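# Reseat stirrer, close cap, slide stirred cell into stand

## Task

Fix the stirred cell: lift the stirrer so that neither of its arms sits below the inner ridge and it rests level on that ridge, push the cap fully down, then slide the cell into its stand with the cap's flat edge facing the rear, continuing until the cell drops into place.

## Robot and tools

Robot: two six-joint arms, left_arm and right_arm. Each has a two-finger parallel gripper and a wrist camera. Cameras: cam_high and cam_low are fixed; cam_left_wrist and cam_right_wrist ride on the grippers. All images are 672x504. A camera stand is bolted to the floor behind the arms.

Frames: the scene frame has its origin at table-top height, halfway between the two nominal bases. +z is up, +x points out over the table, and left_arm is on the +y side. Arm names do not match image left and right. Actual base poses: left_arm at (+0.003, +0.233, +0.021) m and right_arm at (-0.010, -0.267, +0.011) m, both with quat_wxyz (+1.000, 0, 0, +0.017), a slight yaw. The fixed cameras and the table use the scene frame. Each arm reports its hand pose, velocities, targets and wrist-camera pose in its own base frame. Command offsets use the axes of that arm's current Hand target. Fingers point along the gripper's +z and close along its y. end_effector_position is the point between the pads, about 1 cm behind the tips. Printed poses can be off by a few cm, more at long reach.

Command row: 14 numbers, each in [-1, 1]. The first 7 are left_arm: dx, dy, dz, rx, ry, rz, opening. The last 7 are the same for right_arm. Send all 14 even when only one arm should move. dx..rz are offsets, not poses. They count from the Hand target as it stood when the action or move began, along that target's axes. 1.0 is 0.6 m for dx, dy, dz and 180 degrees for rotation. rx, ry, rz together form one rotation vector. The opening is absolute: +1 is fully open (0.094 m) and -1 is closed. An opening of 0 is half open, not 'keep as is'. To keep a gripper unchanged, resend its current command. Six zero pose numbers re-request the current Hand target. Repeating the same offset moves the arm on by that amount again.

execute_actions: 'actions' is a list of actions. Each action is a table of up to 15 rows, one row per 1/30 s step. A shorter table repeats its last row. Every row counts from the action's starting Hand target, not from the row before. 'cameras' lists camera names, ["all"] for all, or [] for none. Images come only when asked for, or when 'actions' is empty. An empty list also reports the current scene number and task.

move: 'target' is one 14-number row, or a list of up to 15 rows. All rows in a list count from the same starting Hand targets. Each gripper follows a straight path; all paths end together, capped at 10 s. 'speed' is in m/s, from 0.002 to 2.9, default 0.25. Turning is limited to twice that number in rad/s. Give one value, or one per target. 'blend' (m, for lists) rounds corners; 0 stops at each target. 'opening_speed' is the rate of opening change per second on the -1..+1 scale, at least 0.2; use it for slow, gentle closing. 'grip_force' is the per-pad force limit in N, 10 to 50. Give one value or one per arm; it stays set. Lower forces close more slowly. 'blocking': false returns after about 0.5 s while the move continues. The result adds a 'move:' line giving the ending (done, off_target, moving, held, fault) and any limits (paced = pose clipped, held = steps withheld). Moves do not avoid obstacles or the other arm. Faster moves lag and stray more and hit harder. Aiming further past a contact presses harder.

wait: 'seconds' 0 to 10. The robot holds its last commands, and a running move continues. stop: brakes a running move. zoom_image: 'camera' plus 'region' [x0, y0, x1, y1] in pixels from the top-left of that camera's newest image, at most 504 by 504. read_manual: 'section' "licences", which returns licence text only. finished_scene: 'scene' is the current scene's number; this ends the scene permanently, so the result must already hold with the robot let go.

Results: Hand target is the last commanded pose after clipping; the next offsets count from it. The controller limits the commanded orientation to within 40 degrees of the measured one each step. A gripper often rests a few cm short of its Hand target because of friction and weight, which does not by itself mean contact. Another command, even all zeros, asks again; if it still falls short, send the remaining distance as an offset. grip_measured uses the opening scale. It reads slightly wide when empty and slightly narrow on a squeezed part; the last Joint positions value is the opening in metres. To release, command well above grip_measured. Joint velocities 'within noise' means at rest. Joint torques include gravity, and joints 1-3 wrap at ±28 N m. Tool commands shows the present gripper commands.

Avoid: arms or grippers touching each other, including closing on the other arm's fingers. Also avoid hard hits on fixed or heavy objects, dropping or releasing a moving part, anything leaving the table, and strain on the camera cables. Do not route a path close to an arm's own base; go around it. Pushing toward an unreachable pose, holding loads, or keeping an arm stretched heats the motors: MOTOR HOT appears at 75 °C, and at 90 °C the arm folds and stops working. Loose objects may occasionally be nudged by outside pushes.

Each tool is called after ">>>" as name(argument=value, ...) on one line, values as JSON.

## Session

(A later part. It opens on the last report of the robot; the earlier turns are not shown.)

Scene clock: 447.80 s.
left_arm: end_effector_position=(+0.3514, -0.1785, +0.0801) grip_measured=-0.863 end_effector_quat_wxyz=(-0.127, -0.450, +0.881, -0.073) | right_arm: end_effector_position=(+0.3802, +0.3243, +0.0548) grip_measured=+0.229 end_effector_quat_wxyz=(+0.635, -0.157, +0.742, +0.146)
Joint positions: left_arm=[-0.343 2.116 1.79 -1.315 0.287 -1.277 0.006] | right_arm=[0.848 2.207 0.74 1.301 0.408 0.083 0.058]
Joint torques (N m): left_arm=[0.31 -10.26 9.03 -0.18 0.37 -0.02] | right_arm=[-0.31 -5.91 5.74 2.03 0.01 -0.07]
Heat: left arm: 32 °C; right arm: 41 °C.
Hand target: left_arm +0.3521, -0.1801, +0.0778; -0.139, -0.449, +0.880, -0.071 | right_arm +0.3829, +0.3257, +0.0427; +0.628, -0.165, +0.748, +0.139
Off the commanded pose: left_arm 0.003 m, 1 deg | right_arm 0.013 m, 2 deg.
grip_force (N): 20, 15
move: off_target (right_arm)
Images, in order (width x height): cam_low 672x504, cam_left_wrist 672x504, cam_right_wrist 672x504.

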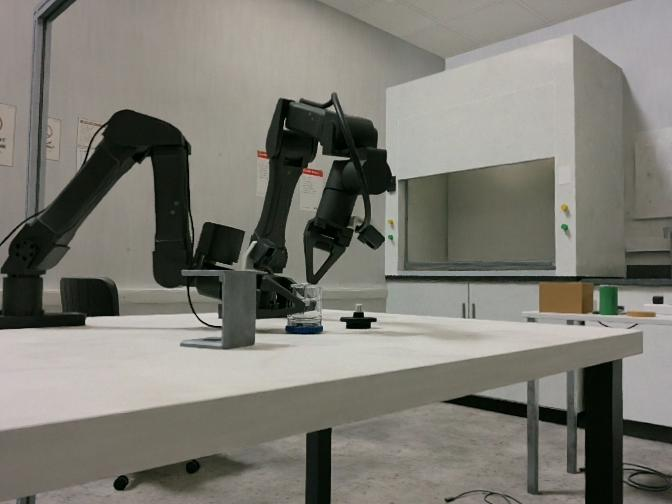

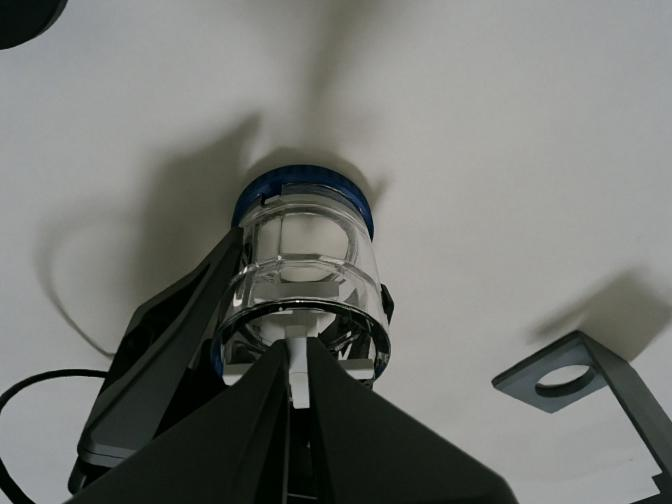

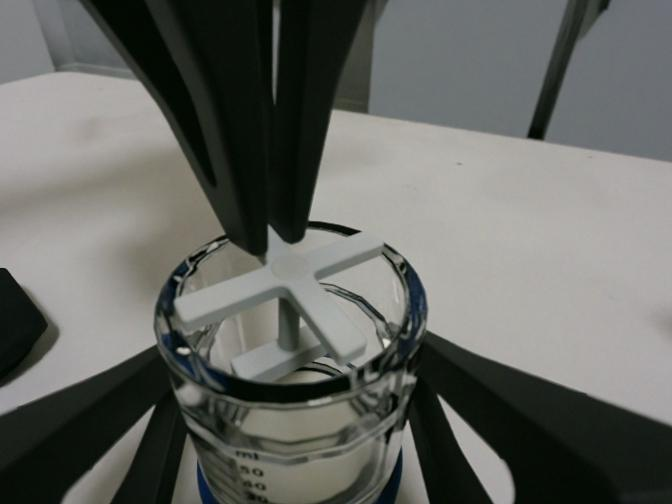

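>>> move(target=[-0.0065,-0.0015,0.015,0,0.045,0,-1,0,0,0,0,0,0,0.1], speed=0.04, cameras=["cam_left_wrist","cam_right_wrist","cam_low"])

>>> zoom_image(camera="cam_low", region=[270, 250, 350, 340])

>>> zoom_image(camera="cam_right_wrist", region=[150, 200, 440, 410])

>>> zoom_image(camera="cam_left_wrist", region=[200, 270, 410, 430])

Scene clock: 501.07 s.
left_arm: end_effector_position=(+0.3508, -0.1795, +0.0721) grip_measured=-0.863 end_effector_quat_wxyz=(-0.192, -0.442, +0.870, -0.104) | right_arm: end_effector_position=(+0.3802, +0.3243, +0.0548) grip_measured=+0.229 end_effector_quat_wxyz=(+0.635, -0.157, +0.742, +0.146)
Joint positions: left_arm=[-0.289 2.18 1.82 -1.355 0.417 -1.199 0.006] | right_arm=[0.848 2.207 0.74 1.301 0.408 0.083 0.058]
Joint torques (N m): left_arm=[0.43 -10.4 8.61 -0.25 0.39 0.01] | right_arm=[-0.32 -5.89 5.72 2.02 0 -0.07]
Heat: left arm: 34 °C; right arm: 42 °C.
Hand target: left_arm +0.3534, -0.1799, +0.0681; -0.201, -0.443, +0.868, -0.103 | right_arm +0.3829, +0.3257, +0.0427; +0.628, -0.165, +0.748, +0.139
Off the commanded pose: left_arm 0.005 m, 1 deg | right_arm 0.013 m, 2 deg.
grip_force (N): 20, 15
move: off_target (right_arm)
Images, in order (width x height): cam_low 672x504, cam_left_wrist 672x504, cam_right_wrist 672x504.

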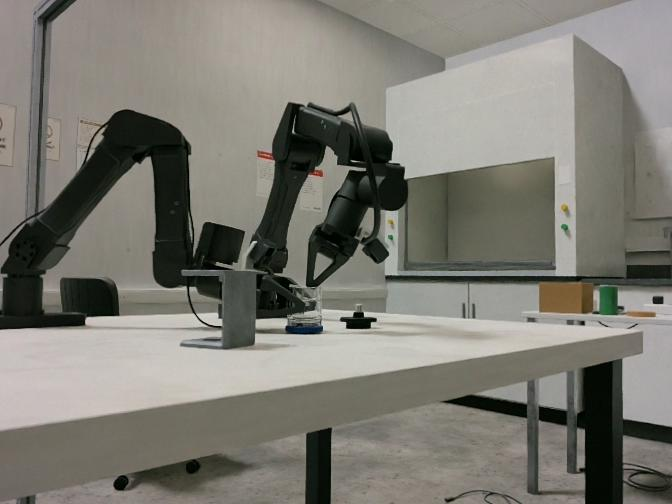

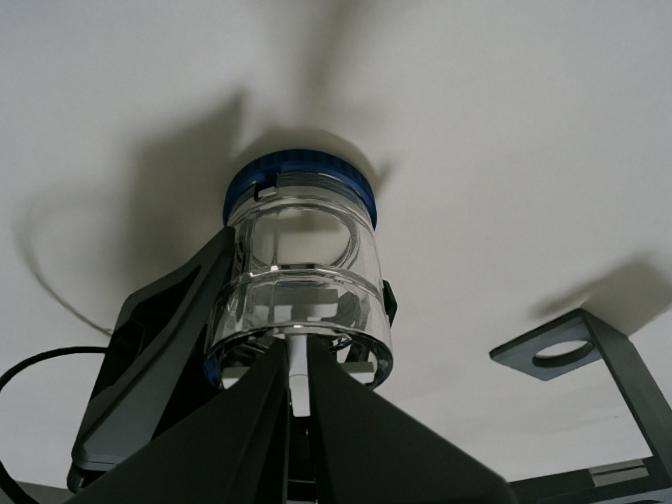

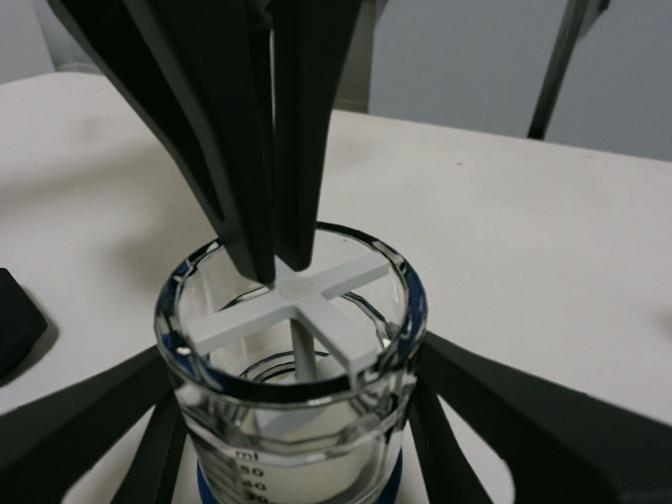

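Scaled by 5.600 from the camera's 672x504 image, which has a finer 960x720 frame.

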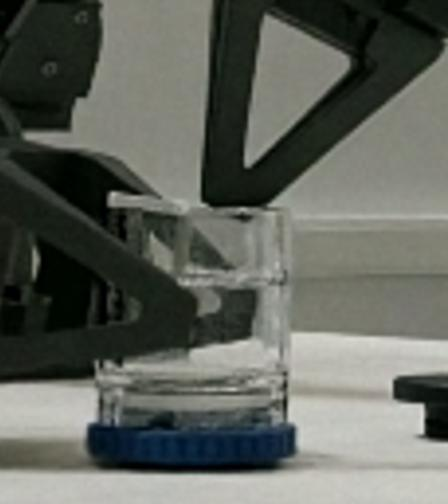

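Scaled by 1.738 from the camera's 672x504 image, which has a finer 960x720 frame.

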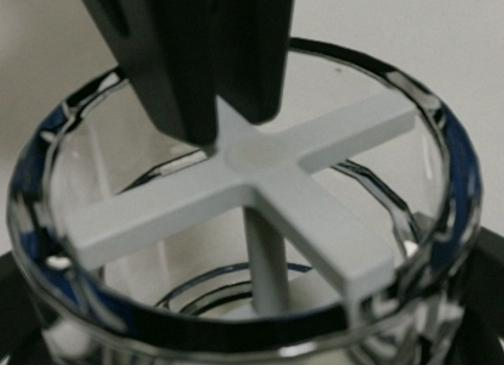

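Scaled by 2.400 from the camera's 672x504 image, which has a finer 960x720 frame.

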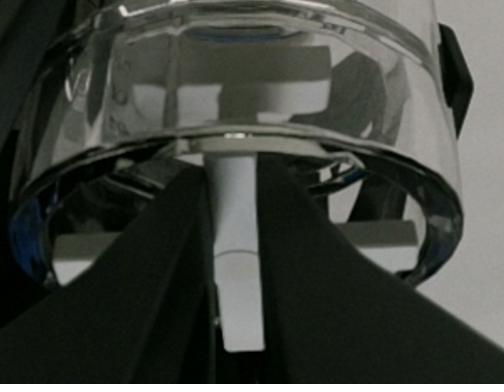

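>>> move(target=[-0.003,0,-0.009,0,0,0,-1,0,0,0,0,0,0,0.1], speed=0.04, cameras=["cam_right_wrist","cam_low"])

>>> zoom_image(camera="cam_low", region=[270, 250, 350, 340])

>>> zoom_image(camera="cam_right_wrist", region=[150, 200, 440, 410])

Scene clock: 512.73 s.
left_arm: end_effector_position=(+0.3539, -0.1770, +0.0750) grip_measured=-0.863 end_effector_quat_wxyz=(-0.191, -0.442, +0.870, -0.105) | right_arm: end_effector_position=(+0.3802, +0.3243, +0.0548) grip_measured=+0.229 end_effector_quat_wxyz=(+0.635, -0.157, +0.742, +0.146)
Joint positions: left_arm=[-0.281 2.188 1.843 -1.372 0.417 -1.19 0.006] | right_arm=[0.848 2.207 0.74 1.301 0.408 0.083 0.058]
Joint torques (N m): left_arm=[0.5 -10.61 8.81 -0.33 0.35 0.02] | right_arm=[-0.31 -5.89 5.72 2.01 0 -0.07]
Heat: left arm: 33 °C; right arm: 42 °C.
Hand target: left_arm +0.3557, -0.1767, +0.0721; -0.201, -0.443, +0.868, -0.102 | right_arm +0.3829, +0.3257, +0.0427; +0.628, -0.165, +0.748, +0.139
Off the commanded pose: left_arm 0.003 m, 1 deg | right_arm 0.013 m, 2 deg.
grip_force (N): 20, 15
move: off_target (right_arm)
Images, in order (width x height): cam_low 672x504, cam_right_wrist 672x504.

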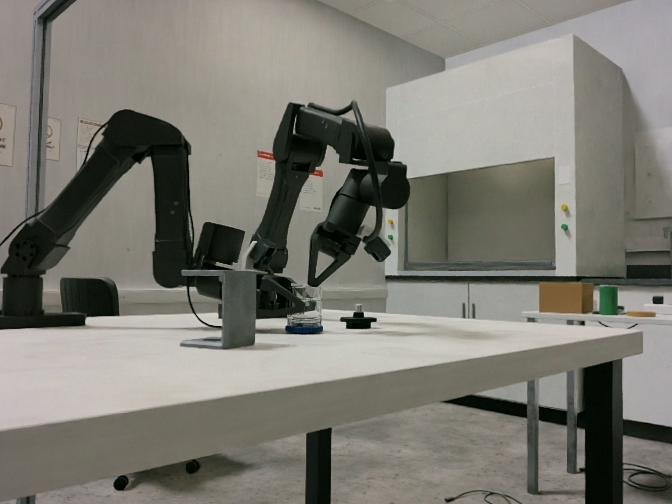

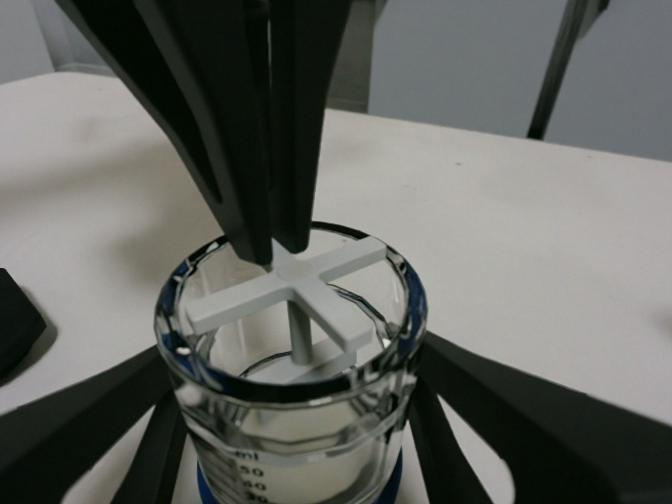

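Scaled by 5.600 from the camera's 672x504 image, which has a finer 960x720 frame.

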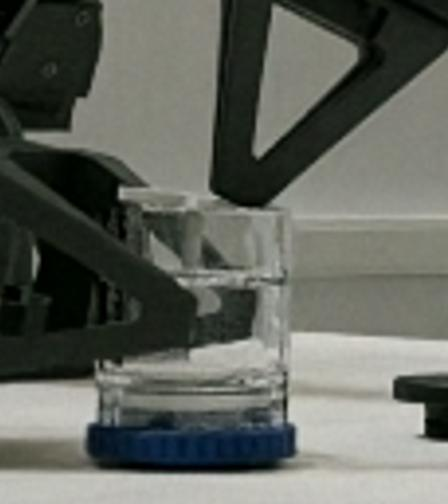

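Scaled by 1.738 from the camera's 672x504 image, which has a finer 960x720 frame.

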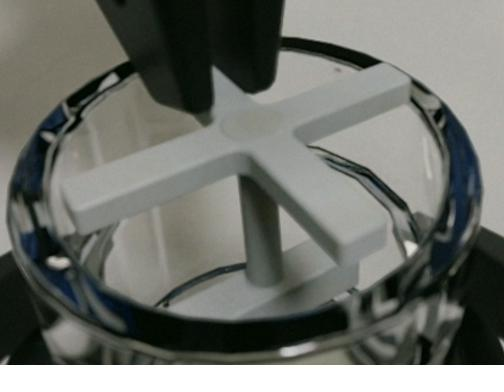

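>>> move(target=[-0.0115,0,0.0185,0,0,0,-1,0,0,0,0,0,0,0.1], speed=0.03, cameras=["cam_right_wrist","cam_low"])

>>> zoom_image(camera="cam_low", region=[270, 250, 350, 340])

>>> zoom_image(camera="cam_right_wrist", region=[150, 200, 440, 410])

Scene clock: 518.03 s.
left_arm: end_effector_position=(+0.3543, -0.1762, +0.0713) grip_measured=-0.863 end_effector_quat_wxyz=(-0.194, -0.442, +0.870, -0.103) | right_arm: end_effector_position=(+0.3802, +0.3243, +0.0548) grip_measured=+0.229 end_effector_quat_wxyz=(+0.635, -0.157, +0.742, +0.146)
Joint positions: left_arm=[-0.278 2.197 1.843 -1.37 0.417 -1.186 0.006] | right_arm=[0.848 2.207 0.74 1.301 0.408 0.083 0.058]
Joint torques (N m): left_arm=[0.62 -10.76 5.71 0.13 0.36 0.03] | right_arm=[-0.34 -5.9 5.72 2.02 0.01 -0.07]
Heat: left arm: 33 °C; right arm: 42 °C.
Hand target: left_arm +0.3565, -0.1755, +0.0591; -0.201, -0.443, +0.868, -0.102 | right_arm +0.3829, +0.3257, +0.0427; +0.628, -0.165, +0.748, +0.139
Off the commanded pose: left_arm 0.012 m, 1 deg | right_arm 0.013 m, 2 deg.
grip_force (N): 20, 15
move: off_target (left_arm, right_arm)
Images, in order (width x height): cam_low 672x504, cam_right_wrist 672x504.

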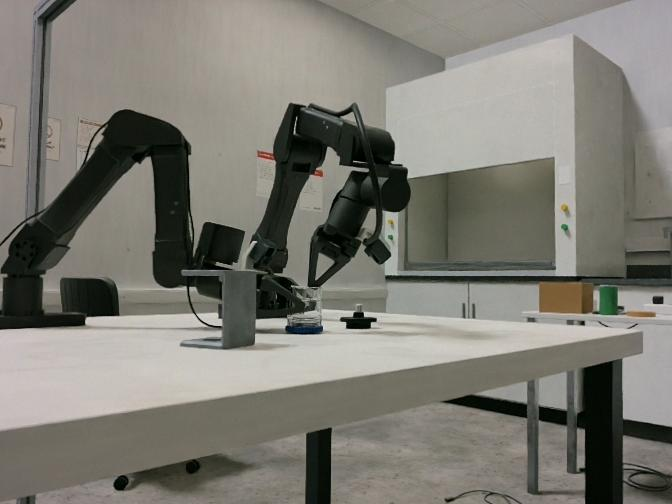

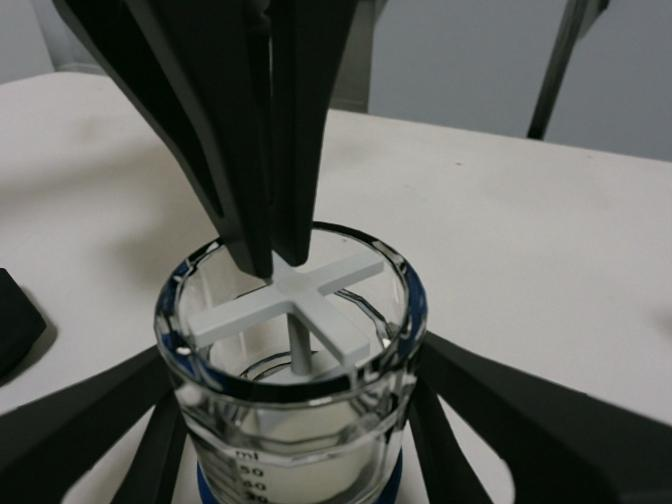

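Scaled by 5.600 from the camera's 672x504 image, which has a finer 960x720 frame.

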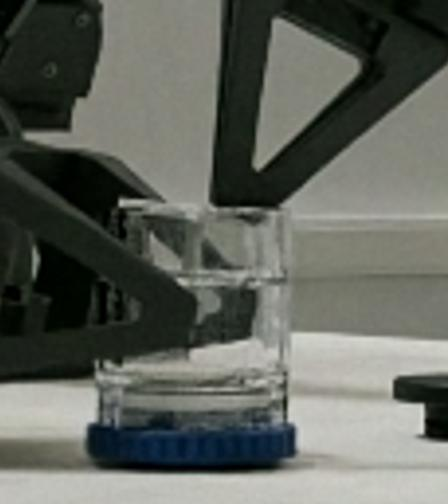

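Scaled by 1.738 from the camera's 672x504 image, which has a finer 960x720 frame.

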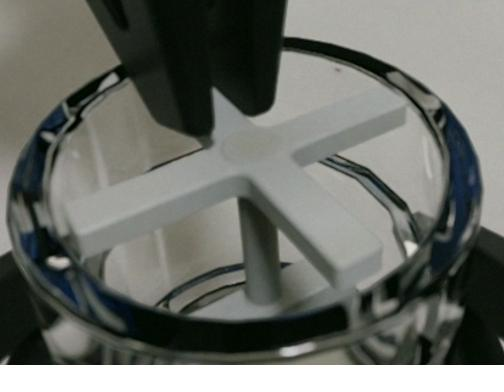

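>>> move(target=[-0.0045,0,0.009,0,0,0,-1,0,0,0,0,0,0,0.1], speed=0.03, cameras=["cam_right_wrist","cam_low"])

>>> zoom_image(camera="cam_low", region=[270, 250, 350, 340])

>>> zoom_image(camera="cam_right_wrist", region=[150, 200, 440, 410])

Scene clock: 522.50 s.
left_arm: end_effector_position=(+0.3531, -0.1774, +0.0693) grip_measured=-0.863 end_effector_quat_wxyz=(-0.198, -0.441, +0.869, -0.106) | right_arm: end_effector_position=(+0.3802, +0.3243, +0.0548) grip_measured=+0.229 end_effector_quat_wxyz=(+0.635, -0.157, +0.742, +0.146)
Joint positions: left_arm=[-0.278 2.197 1.831 -1.362 0.427 -1.184 0.006] | right_arm=[0.848 2.207 0.74 1.301 0.408 0.083 0.058]
Joint torques (N m): left_arm=[0.55 -10.39 5.24 0.29 0.25 0.01] | right_arm=[-0.32 -5.91 5.74 2.02 0.01 -0.08]
Heat: left arm: 33 °C; right arm: 42 °C.
Hand target: left_arm +0.3566, -0.1755, +0.0531; -0.201, -0.443, +0.868, -0.102 | right_arm +0.3829, +0.3257, +0.0427; +0.628, -0.165, +0.748, +0.139
Off the commanded pose: left_arm 0.017 m, 1 deg | right_arm 0.013 m, 2 deg.
grip_force (N): 20, 15
move: off_target (left_arm, right_arm)
Images, in order (width x height): cam_low 672x504, cam_right_wrist 672x504.

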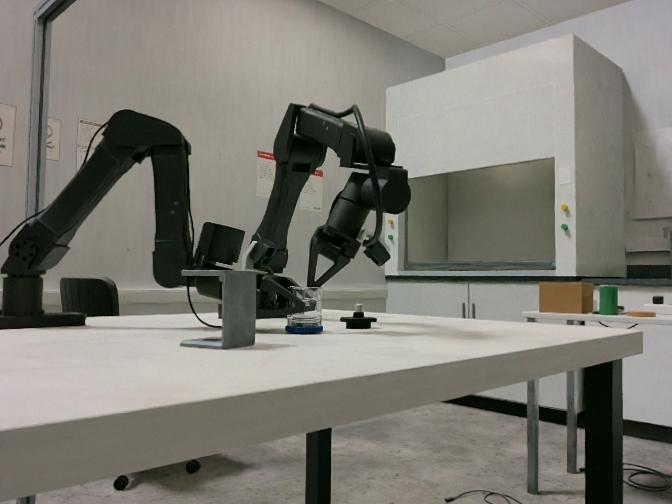

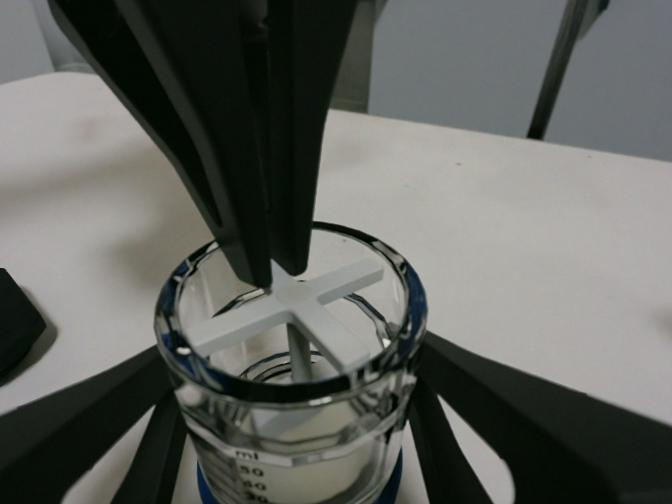

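Scaled by 5.600 from the camera's 672x504 image, which has a finer 960x720 frame.

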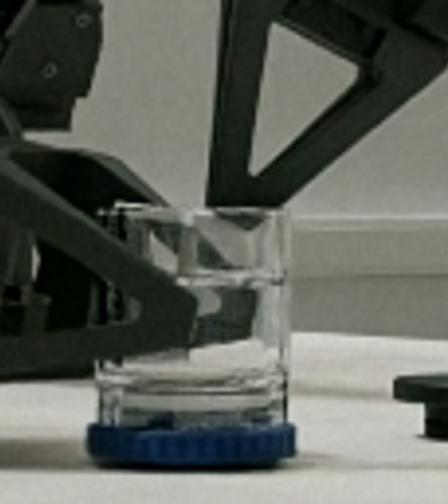

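Scaled by 1.738 from the camera's 672x504 image, which has a finer 960x720 frame.

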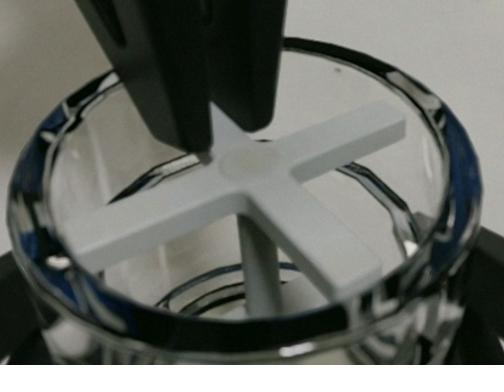

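>>> move(target=[[0.0183,0,-0.0375,0,0,0,-1,0,0,0,0,0,0,0.1],[0.0183,0,-0.0375,0,-0.105,0,-1,0,0,0,0,0,0,0.1]], speed=0.05, cameras=["cam_right_wrist","cam_low","cam_left_wrist"])

>>> zoom_image(camera="cam_low", region=[270, 250, 350, 340])

>>> zoom_image(camera="cam_right_wrist", region=[150, 200, 440, 410])

Scene clock: 550.10 s.
left_arm: end_effector_position=(+0.3528, -0.1788, +0.0661) grip_measured=-0.863 end_effector_quat_wxyz=(-0.082, -0.452, +0.888, -0.022) | right_arm: end_effector_position=(+0.3802, +0.3243, +0.0548) grip_measured=+0.229 end_effector_quat_wxyz=(+0.635, -0.158, +0.742, +0.146)
Joint positions: left_arm=[-0.401 2.14 1.792 -1.296 0.155 -1.338 0.006] | right_arm=[0.848 2.207 0.74 1.301 0.407 0.083 0.058]
Joint torques (N m): left_arm=[-0.27 -16.73 5.65 0.23 -0.27 -0.06] | right_arm=[-0.31 -5.89 5.74 2.03 0.01 -0.07]
Heat: left arm: 33 °C; right arm: 42 °C.
Hand target: left_arm +0.3566, -0.1755, +0.0781; -0.056, -0.454, +0.889, -0.028 | right_arm +0.3829, +0.3257, +0.0427; +0.628, -0.165, +0.748, +0.139
Off the commanded pose: left_arm 0.013 m, 3 deg | right_arm 0.013 m, 2 deg.
grip_force (N): 20, 15
move: off_target (left_arm, right_arm)
Images, in order (width x height): cam_low 672x504, cam_left_wrist 672x504, cam_right_wrist 672x504.

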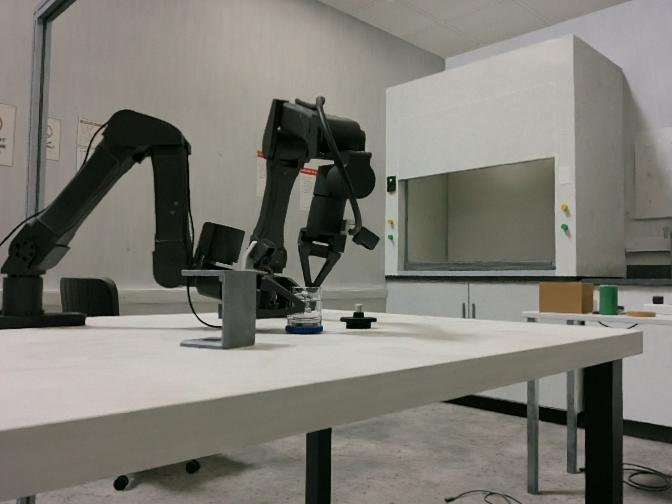

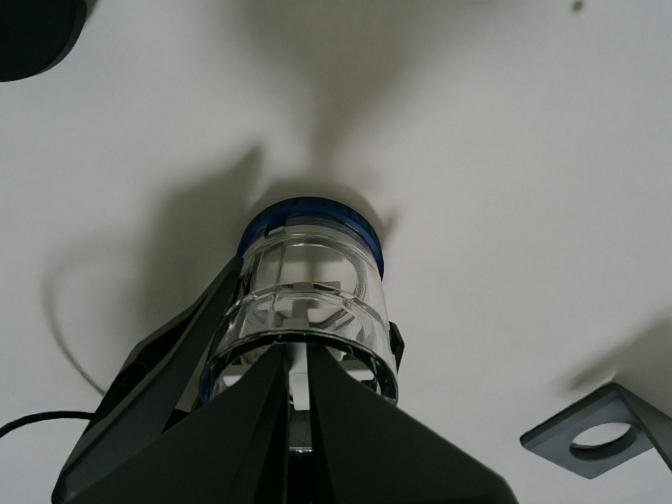

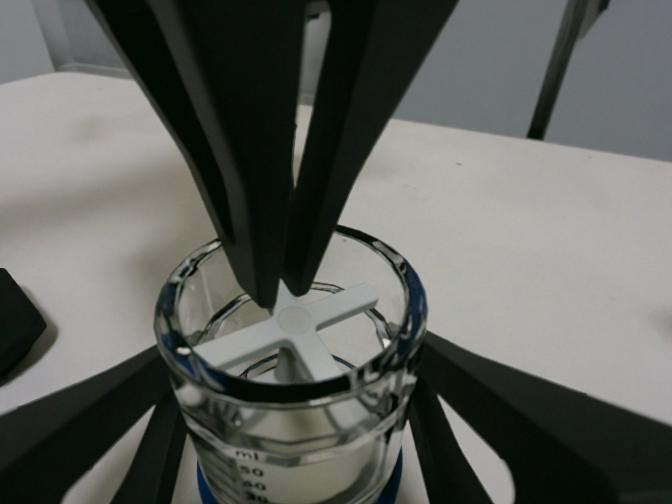

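Scaled by 5.600 from the camera's 672x504 image, which has a finer 960x720 frame.

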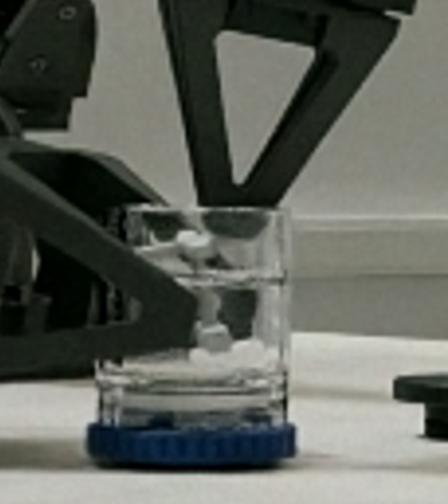

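Scaled by 1.738 from the camera's 672x504 image, which has a finer 960x720 frame.

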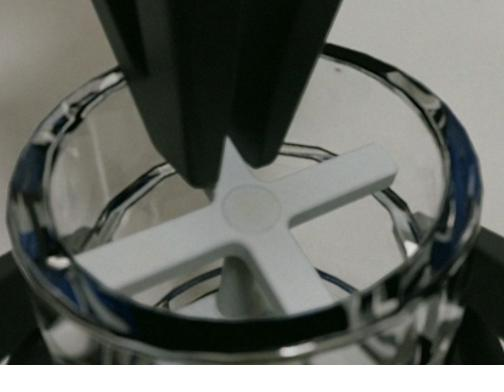

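>>> move(target=[0.0083,0,0,0,0,0,-1,0,0,0,0,0,0,0.1], speed=0.03, cameras=["cam_right_wrist","cam_low","cam_left_wrist"])

>>> zoom_image(camera="cam_low", region=[270, 250, 350, 340])

>>> zoom_image(camera="cam_right_wrist", region=[150, 200, 440, 410])

>>> zoom_image(camera="cam_left_wrist", region=[180, 250, 410, 430])

Scene clock: 566.10 s.
left_arm: end_effector_position=(+0.3519, -0.1804, +0.0664) grip_measured=-0.863 end_effector_quat_wxyz=(-0.077, -0.453, +0.888, -0.019) | right_arm: end_effector_position=(+0.3802, +0.3243, +0.0548) grip_measured=+0.229 end_effector_quat_wxyz=(+0.635, -0.158, +0.742, +0.146)
Joint positions: left_arm=[-0.411 2.134 1.786 -1.291 0.143 -1.349 0.006] | right_arm=[0.848 2.207 0.74 1.301 0.407 0.083 0.058]
Joint torques (N m): left_arm=[-0.51 -16.7 5.57 0.21 -0.15 -0.18] | right_arm=[-0.34 -5.91 5.72 2.03 0.01 -0.07]
Heat: left arm: 36 °C; right arm: 42 °C.
Hand target: left_arm +0.3537, -0.1794, +0.0787; -0.056, -0.454, +0.889, -0.028 | right_arm +0.3829, +0.3257, +0.0427; +0.628, -0.165, +0.748, +0.139
Off the commanded pose: left_arm 0.012 m, 3 deg | right_arm 0.013 m, 2 deg.
grip_force (N): 20, 15
move: off_target (left_arm, right_arm)
Images, in order (width x height): cam_low 672x504, cam_left_wrist 672x504, cam_right_wrist 672x504.

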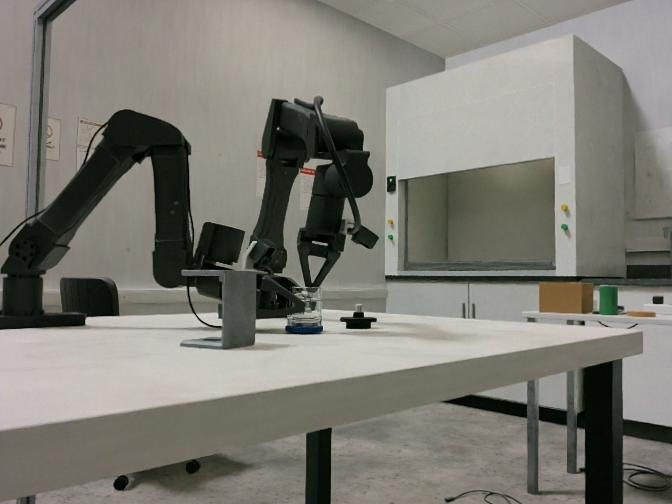

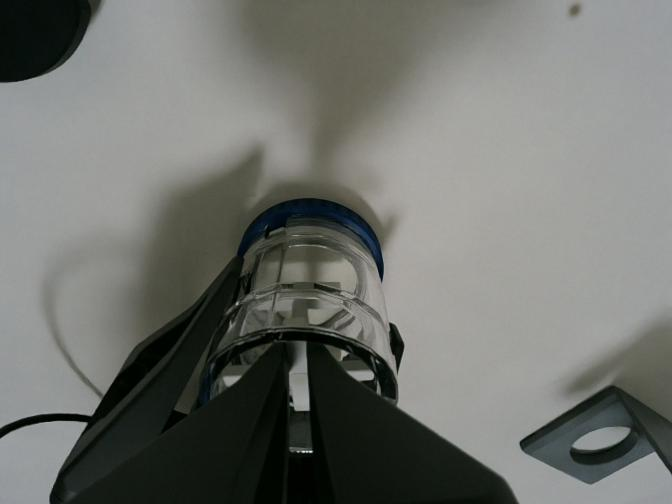

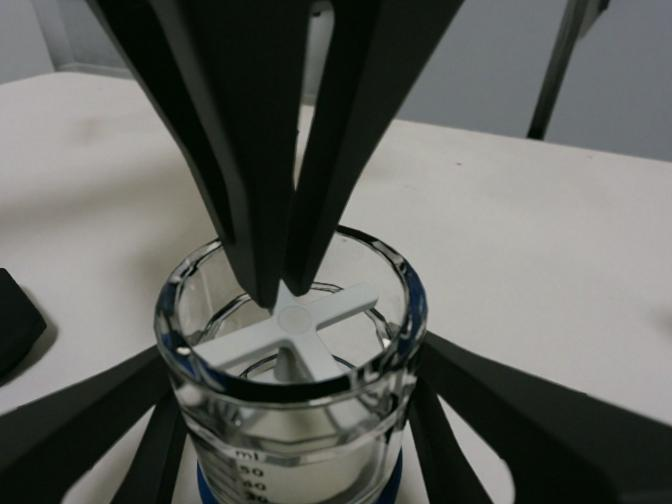

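Scaled by 5.600 from the camera's 672x504 image, which has a finer 960x720 frame.

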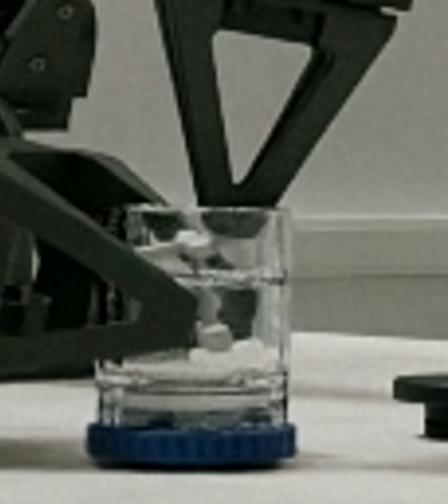

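Scaled by 1.738 from the camera's 672x504 image, which has a finer 960x720 frame.

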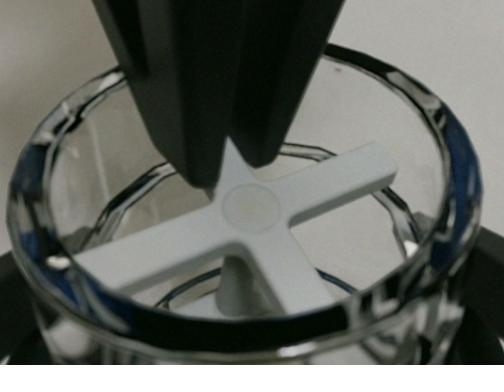

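Scaled by 2.191 from the camera's 672x504 image, which has a finer 960x720 frame.

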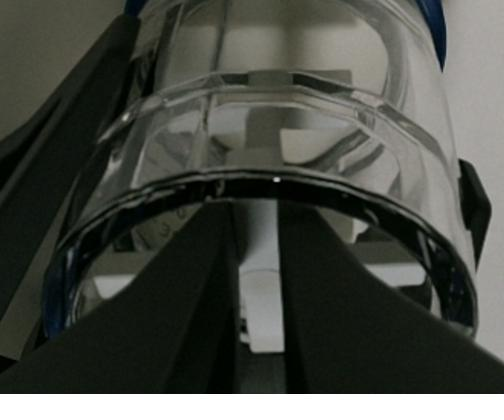

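>>> move(target=[0.001,0,-0.005,0,0,0,-1,0,0,0,0,0,0,0.1], speed=0.03, cameras=["cam_right_wrist","cam_low"])

>>> zoom_image(camera="cam_low", region=[270, 250, 350, 340])

Scene clock: 570.80 s.
left_arm: end_effector_position=(+0.3519, -0.1803, +0.0664) grip_measured=-0.863 end_effector_quat_wxyz=(-0.077, -0.453, +0.888, -0.019) | right_arm: end_effector_position=(+0.3802, +0.3243, +0.0548) grip_measured=+0.229 end_effector_quat_wxyz=(+0.635, -0.158, +0.742, +0.146)
Joint positions: left_arm=[-0.411 2.134 1.786 -1.291 0.143 -1.35 0.006] | right_arm=[0.848 2.207 0.74 1.301 0.407 0.083 0.058]
Joint torques (N m): left_arm=[-0.5 -16.88 6.3 0.07 -0.12 -0.17] | right_arm=[-0.31 -5.91 5.75 2.02 0.01 -0.06]
Heat: left arm: 36 °C; right arm: 42 °C.
Hand target: left_arm +0.3536, -0.1796, +0.0817; -0.056, -0.454, +0.889, -0.028 | right_arm +0.3829, +0.3257, +0.0427; +0.628, -0.165, +0.748, +0.139
Off the commanded pose: left_arm 0.015 m, 3 deg | right_arm 0.013 m, 2 deg.
grip_force (N): 20, 15
move: off_target (left_arm, right_arm)
Images, in order (width x height): cam_low 672x504, cam_right_wrist 672x504.

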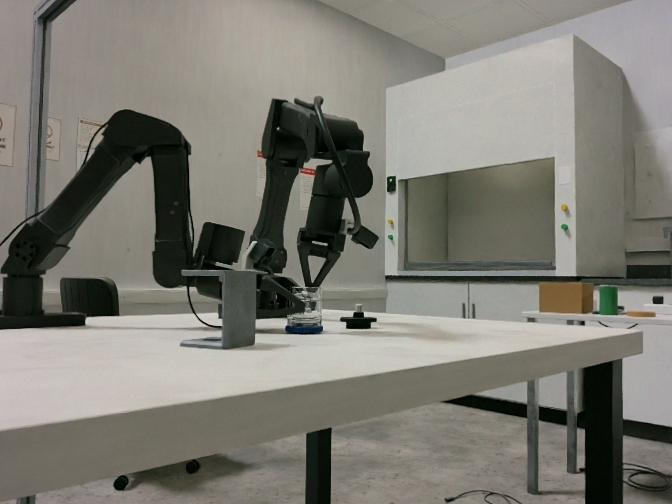

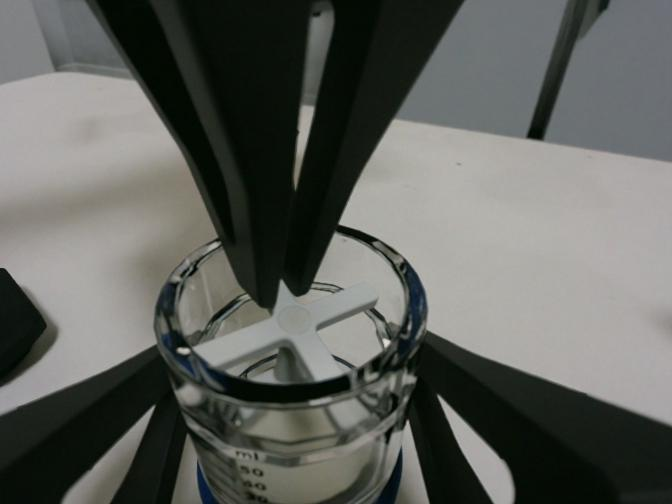

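Scaled by 5.600 from the camera's 672x504 image, which has a finer 960x720 frame.

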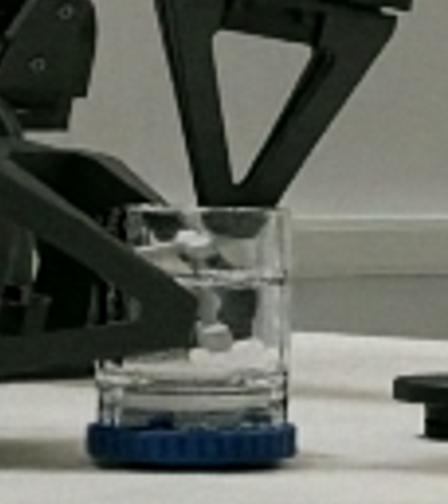

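>>> zoom_image(camera="cam_low", region=[284, 280, 326, 312])

>>> zoom_image(camera="cam_right_wrist", region=[220, 280, 400, 480])

Scaled by 12.000 from the camera's 672x504 image, which has a finer 960x720 frame.

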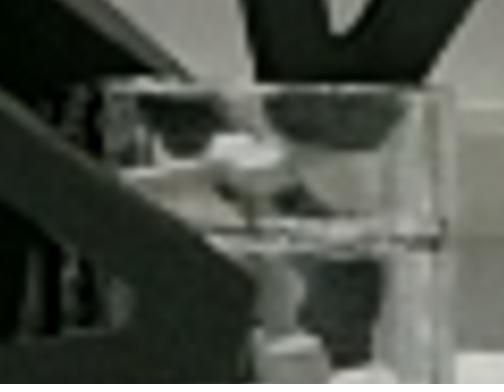

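Scaled by 2.520 from the camera's 672x504 image, which has a finer 960x720 frame.

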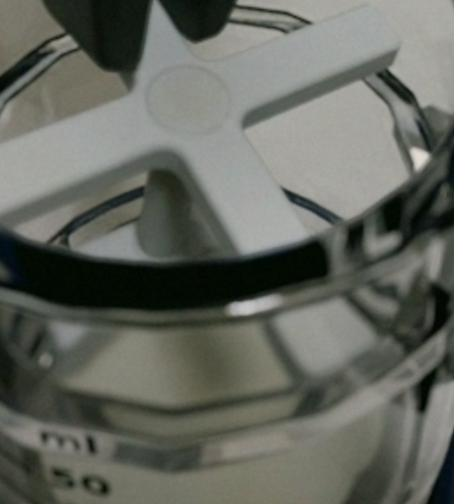

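>>> move(target=[-0.0025,0,0.042,0,0,0,-1,0,0,0,0,0,0,0.1], speed=0.03, cameras=["cam_right_wrist","cam_low"])

>>> zoom_image(camera="cam_low", region=[284, 280, 326, 312])

>>> zoom_image(camera="cam_right_wrist", region=[150, 200, 440, 410])

Scene clock: 590.23 s.
left_arm: end_effector_position=(+0.3511, -0.1812, +0.0628) grip_measured=-0.863 end_effector_quat_wxyz=(-0.068, -0.452, +0.889, -0.030) | right_arm: end_effector_position=(+0.3801, +0.3244, +0.0548) grip_measured=+0.229 end_effector_quat_wxyz=(+0.635, -0.158, +0.742, +0.146)
Joint positions: left_arm=[-0.414 2.106 1.729 -1.234 0.143 -1.352 0.006] | right_arm=[0.848 2.207 0.74 1.301 0.407 0.083 0.058]
Joint torques (N m): left_arm=[-0.7 -12.81 4.38 0.6 -0.15 -0.16] | right_arm=[-0.32 -5.91 5.74 2.03 0 -0.06]
Heat: left arm: 38 °C; right arm: 42 °C.
Hand target: left_arm +0.3525, -0.1809, +0.0565; -0.056, -0.454, +0.889, -0.028 | right_arm +0.3829, +0.3257, +0.0427; +0.627, -0.165, +0.748, +0.139
Off the commanded pose: left_arm 0.006 m, 1 deg | right_arm 0.013 m, 2 deg.
grip_force (N): 20, 15
move: off_target (right_arm)
Images, in order (width x height): cam_low 672x504, cam_right_wrist 672x504.

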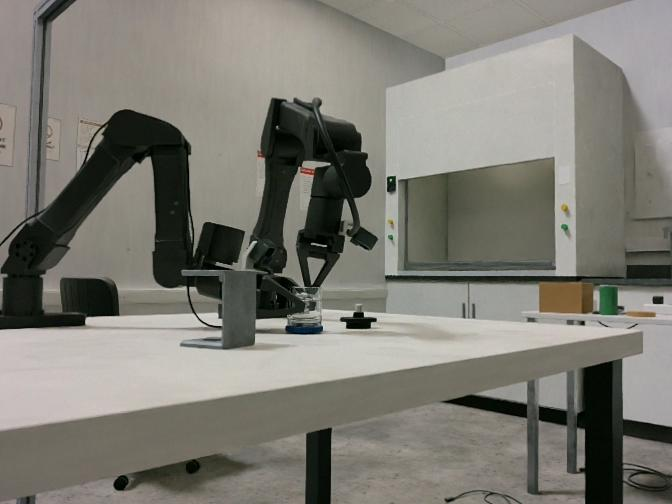

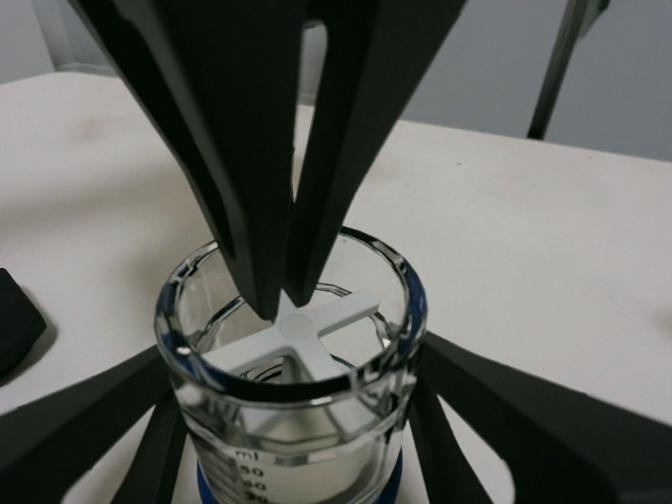

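Scaled by 12.000 from the camera's 672x504 image, which has a finer 960x720 frame.

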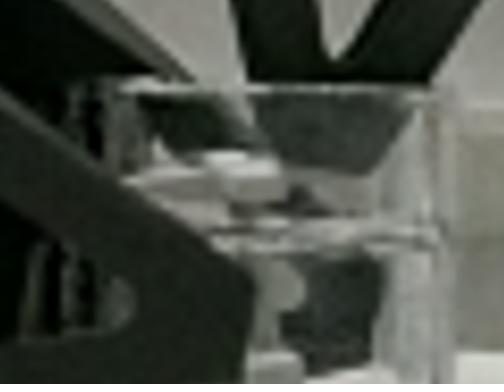

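Scaled by 1.738 from the camera's 672x504 image, which has a finer 960x720 frame.

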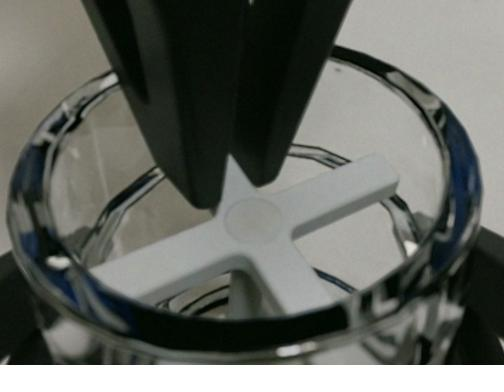

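>>> move(target=[-0.001,0,0.008,0,0,0,-1,0,0,0,0,0,0,0.1], speed=0.03, cameras=["cam_right_wrist","cam_low"])

>>> zoom_image(camera="cam_low", region=[284, 280, 326, 312])

>>> zoom_image(camera="cam_right_wrist", region=[150, 200, 440, 410])

Scene clock: 595.13 s.
left_arm: end_effector_position=(+0.3512, -0.1812, +0.0624) grip_measured=-0.863 end_effector_quat_wxyz=(-0.066, -0.452, +0.889, -0.033) | right_arm: end_effector_position=(+0.3801, +0.3244, +0.0548) grip_measured=+0.229 end_effector_quat_wxyz=(+0.635, -0.158, +0.742, +0.146)
Joint positions: left_arm=[-0.414 2.099 1.718 -1.222 0.143 -1.352 0.006] | right_arm=[0.848 2.207 0.74 1.301 0.407 0.083 0.058]
Joint torques (N m): left_arm=[-0.62 -12.15 3.85 0.7 -0.12 -0.17] | right_arm=[-0.35 -5.9 5.75 2.02 0.01 -0.06]
Heat: left arm: 38 °C; right arm: 43 °C.
Hand target: left_arm +0.3526, -0.1810, +0.0517; -0.056, -0.454, +0.889, -0.028 | right_arm +0.3829, +0.3257, +0.0427; +0.628, -0.165, +0.748, +0.139
Off the commanded pose: left_arm 0.011 m, 1 deg | right_arm 0.013 m, 2 deg.
grip_force (N): 20, 15
move: off_target (left_arm, right_arm)
Images, in order (width x height): cam_low 672x504, cam_right_wrist 672x504.

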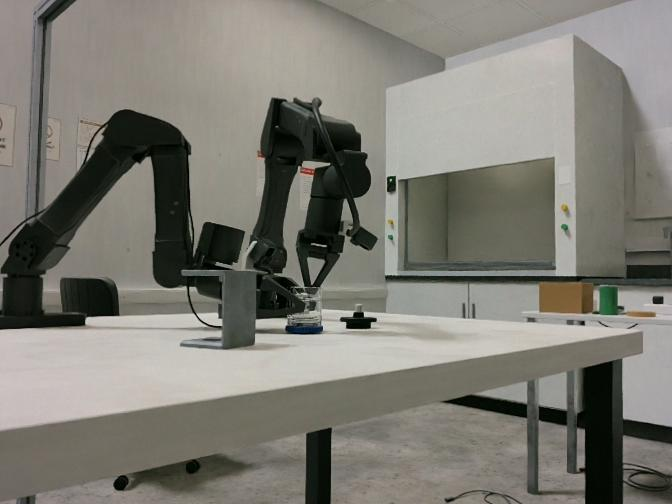

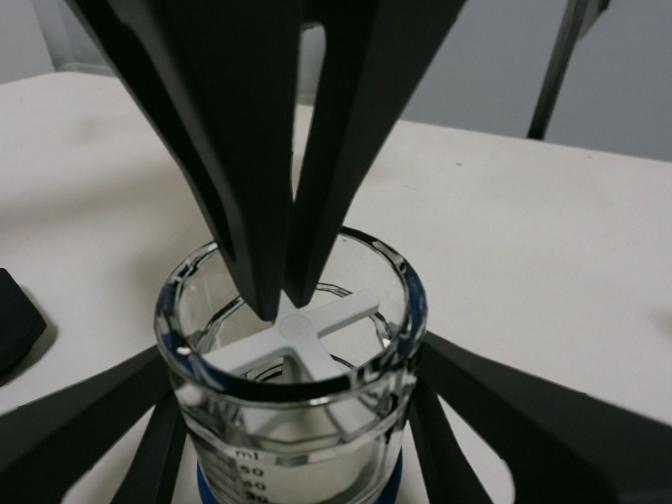

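Scaled by 12.000 from the camera's 672x504 image, which has a finer 960x720 frame.

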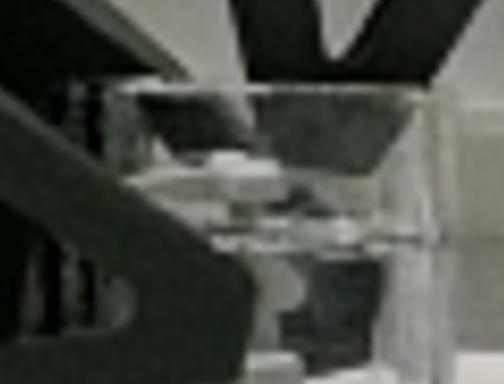

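Scaled by 1.738 from the camera's 672x504 image, which has a finer 960x720 frame.

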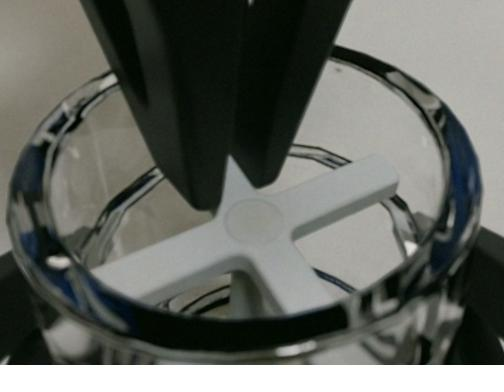

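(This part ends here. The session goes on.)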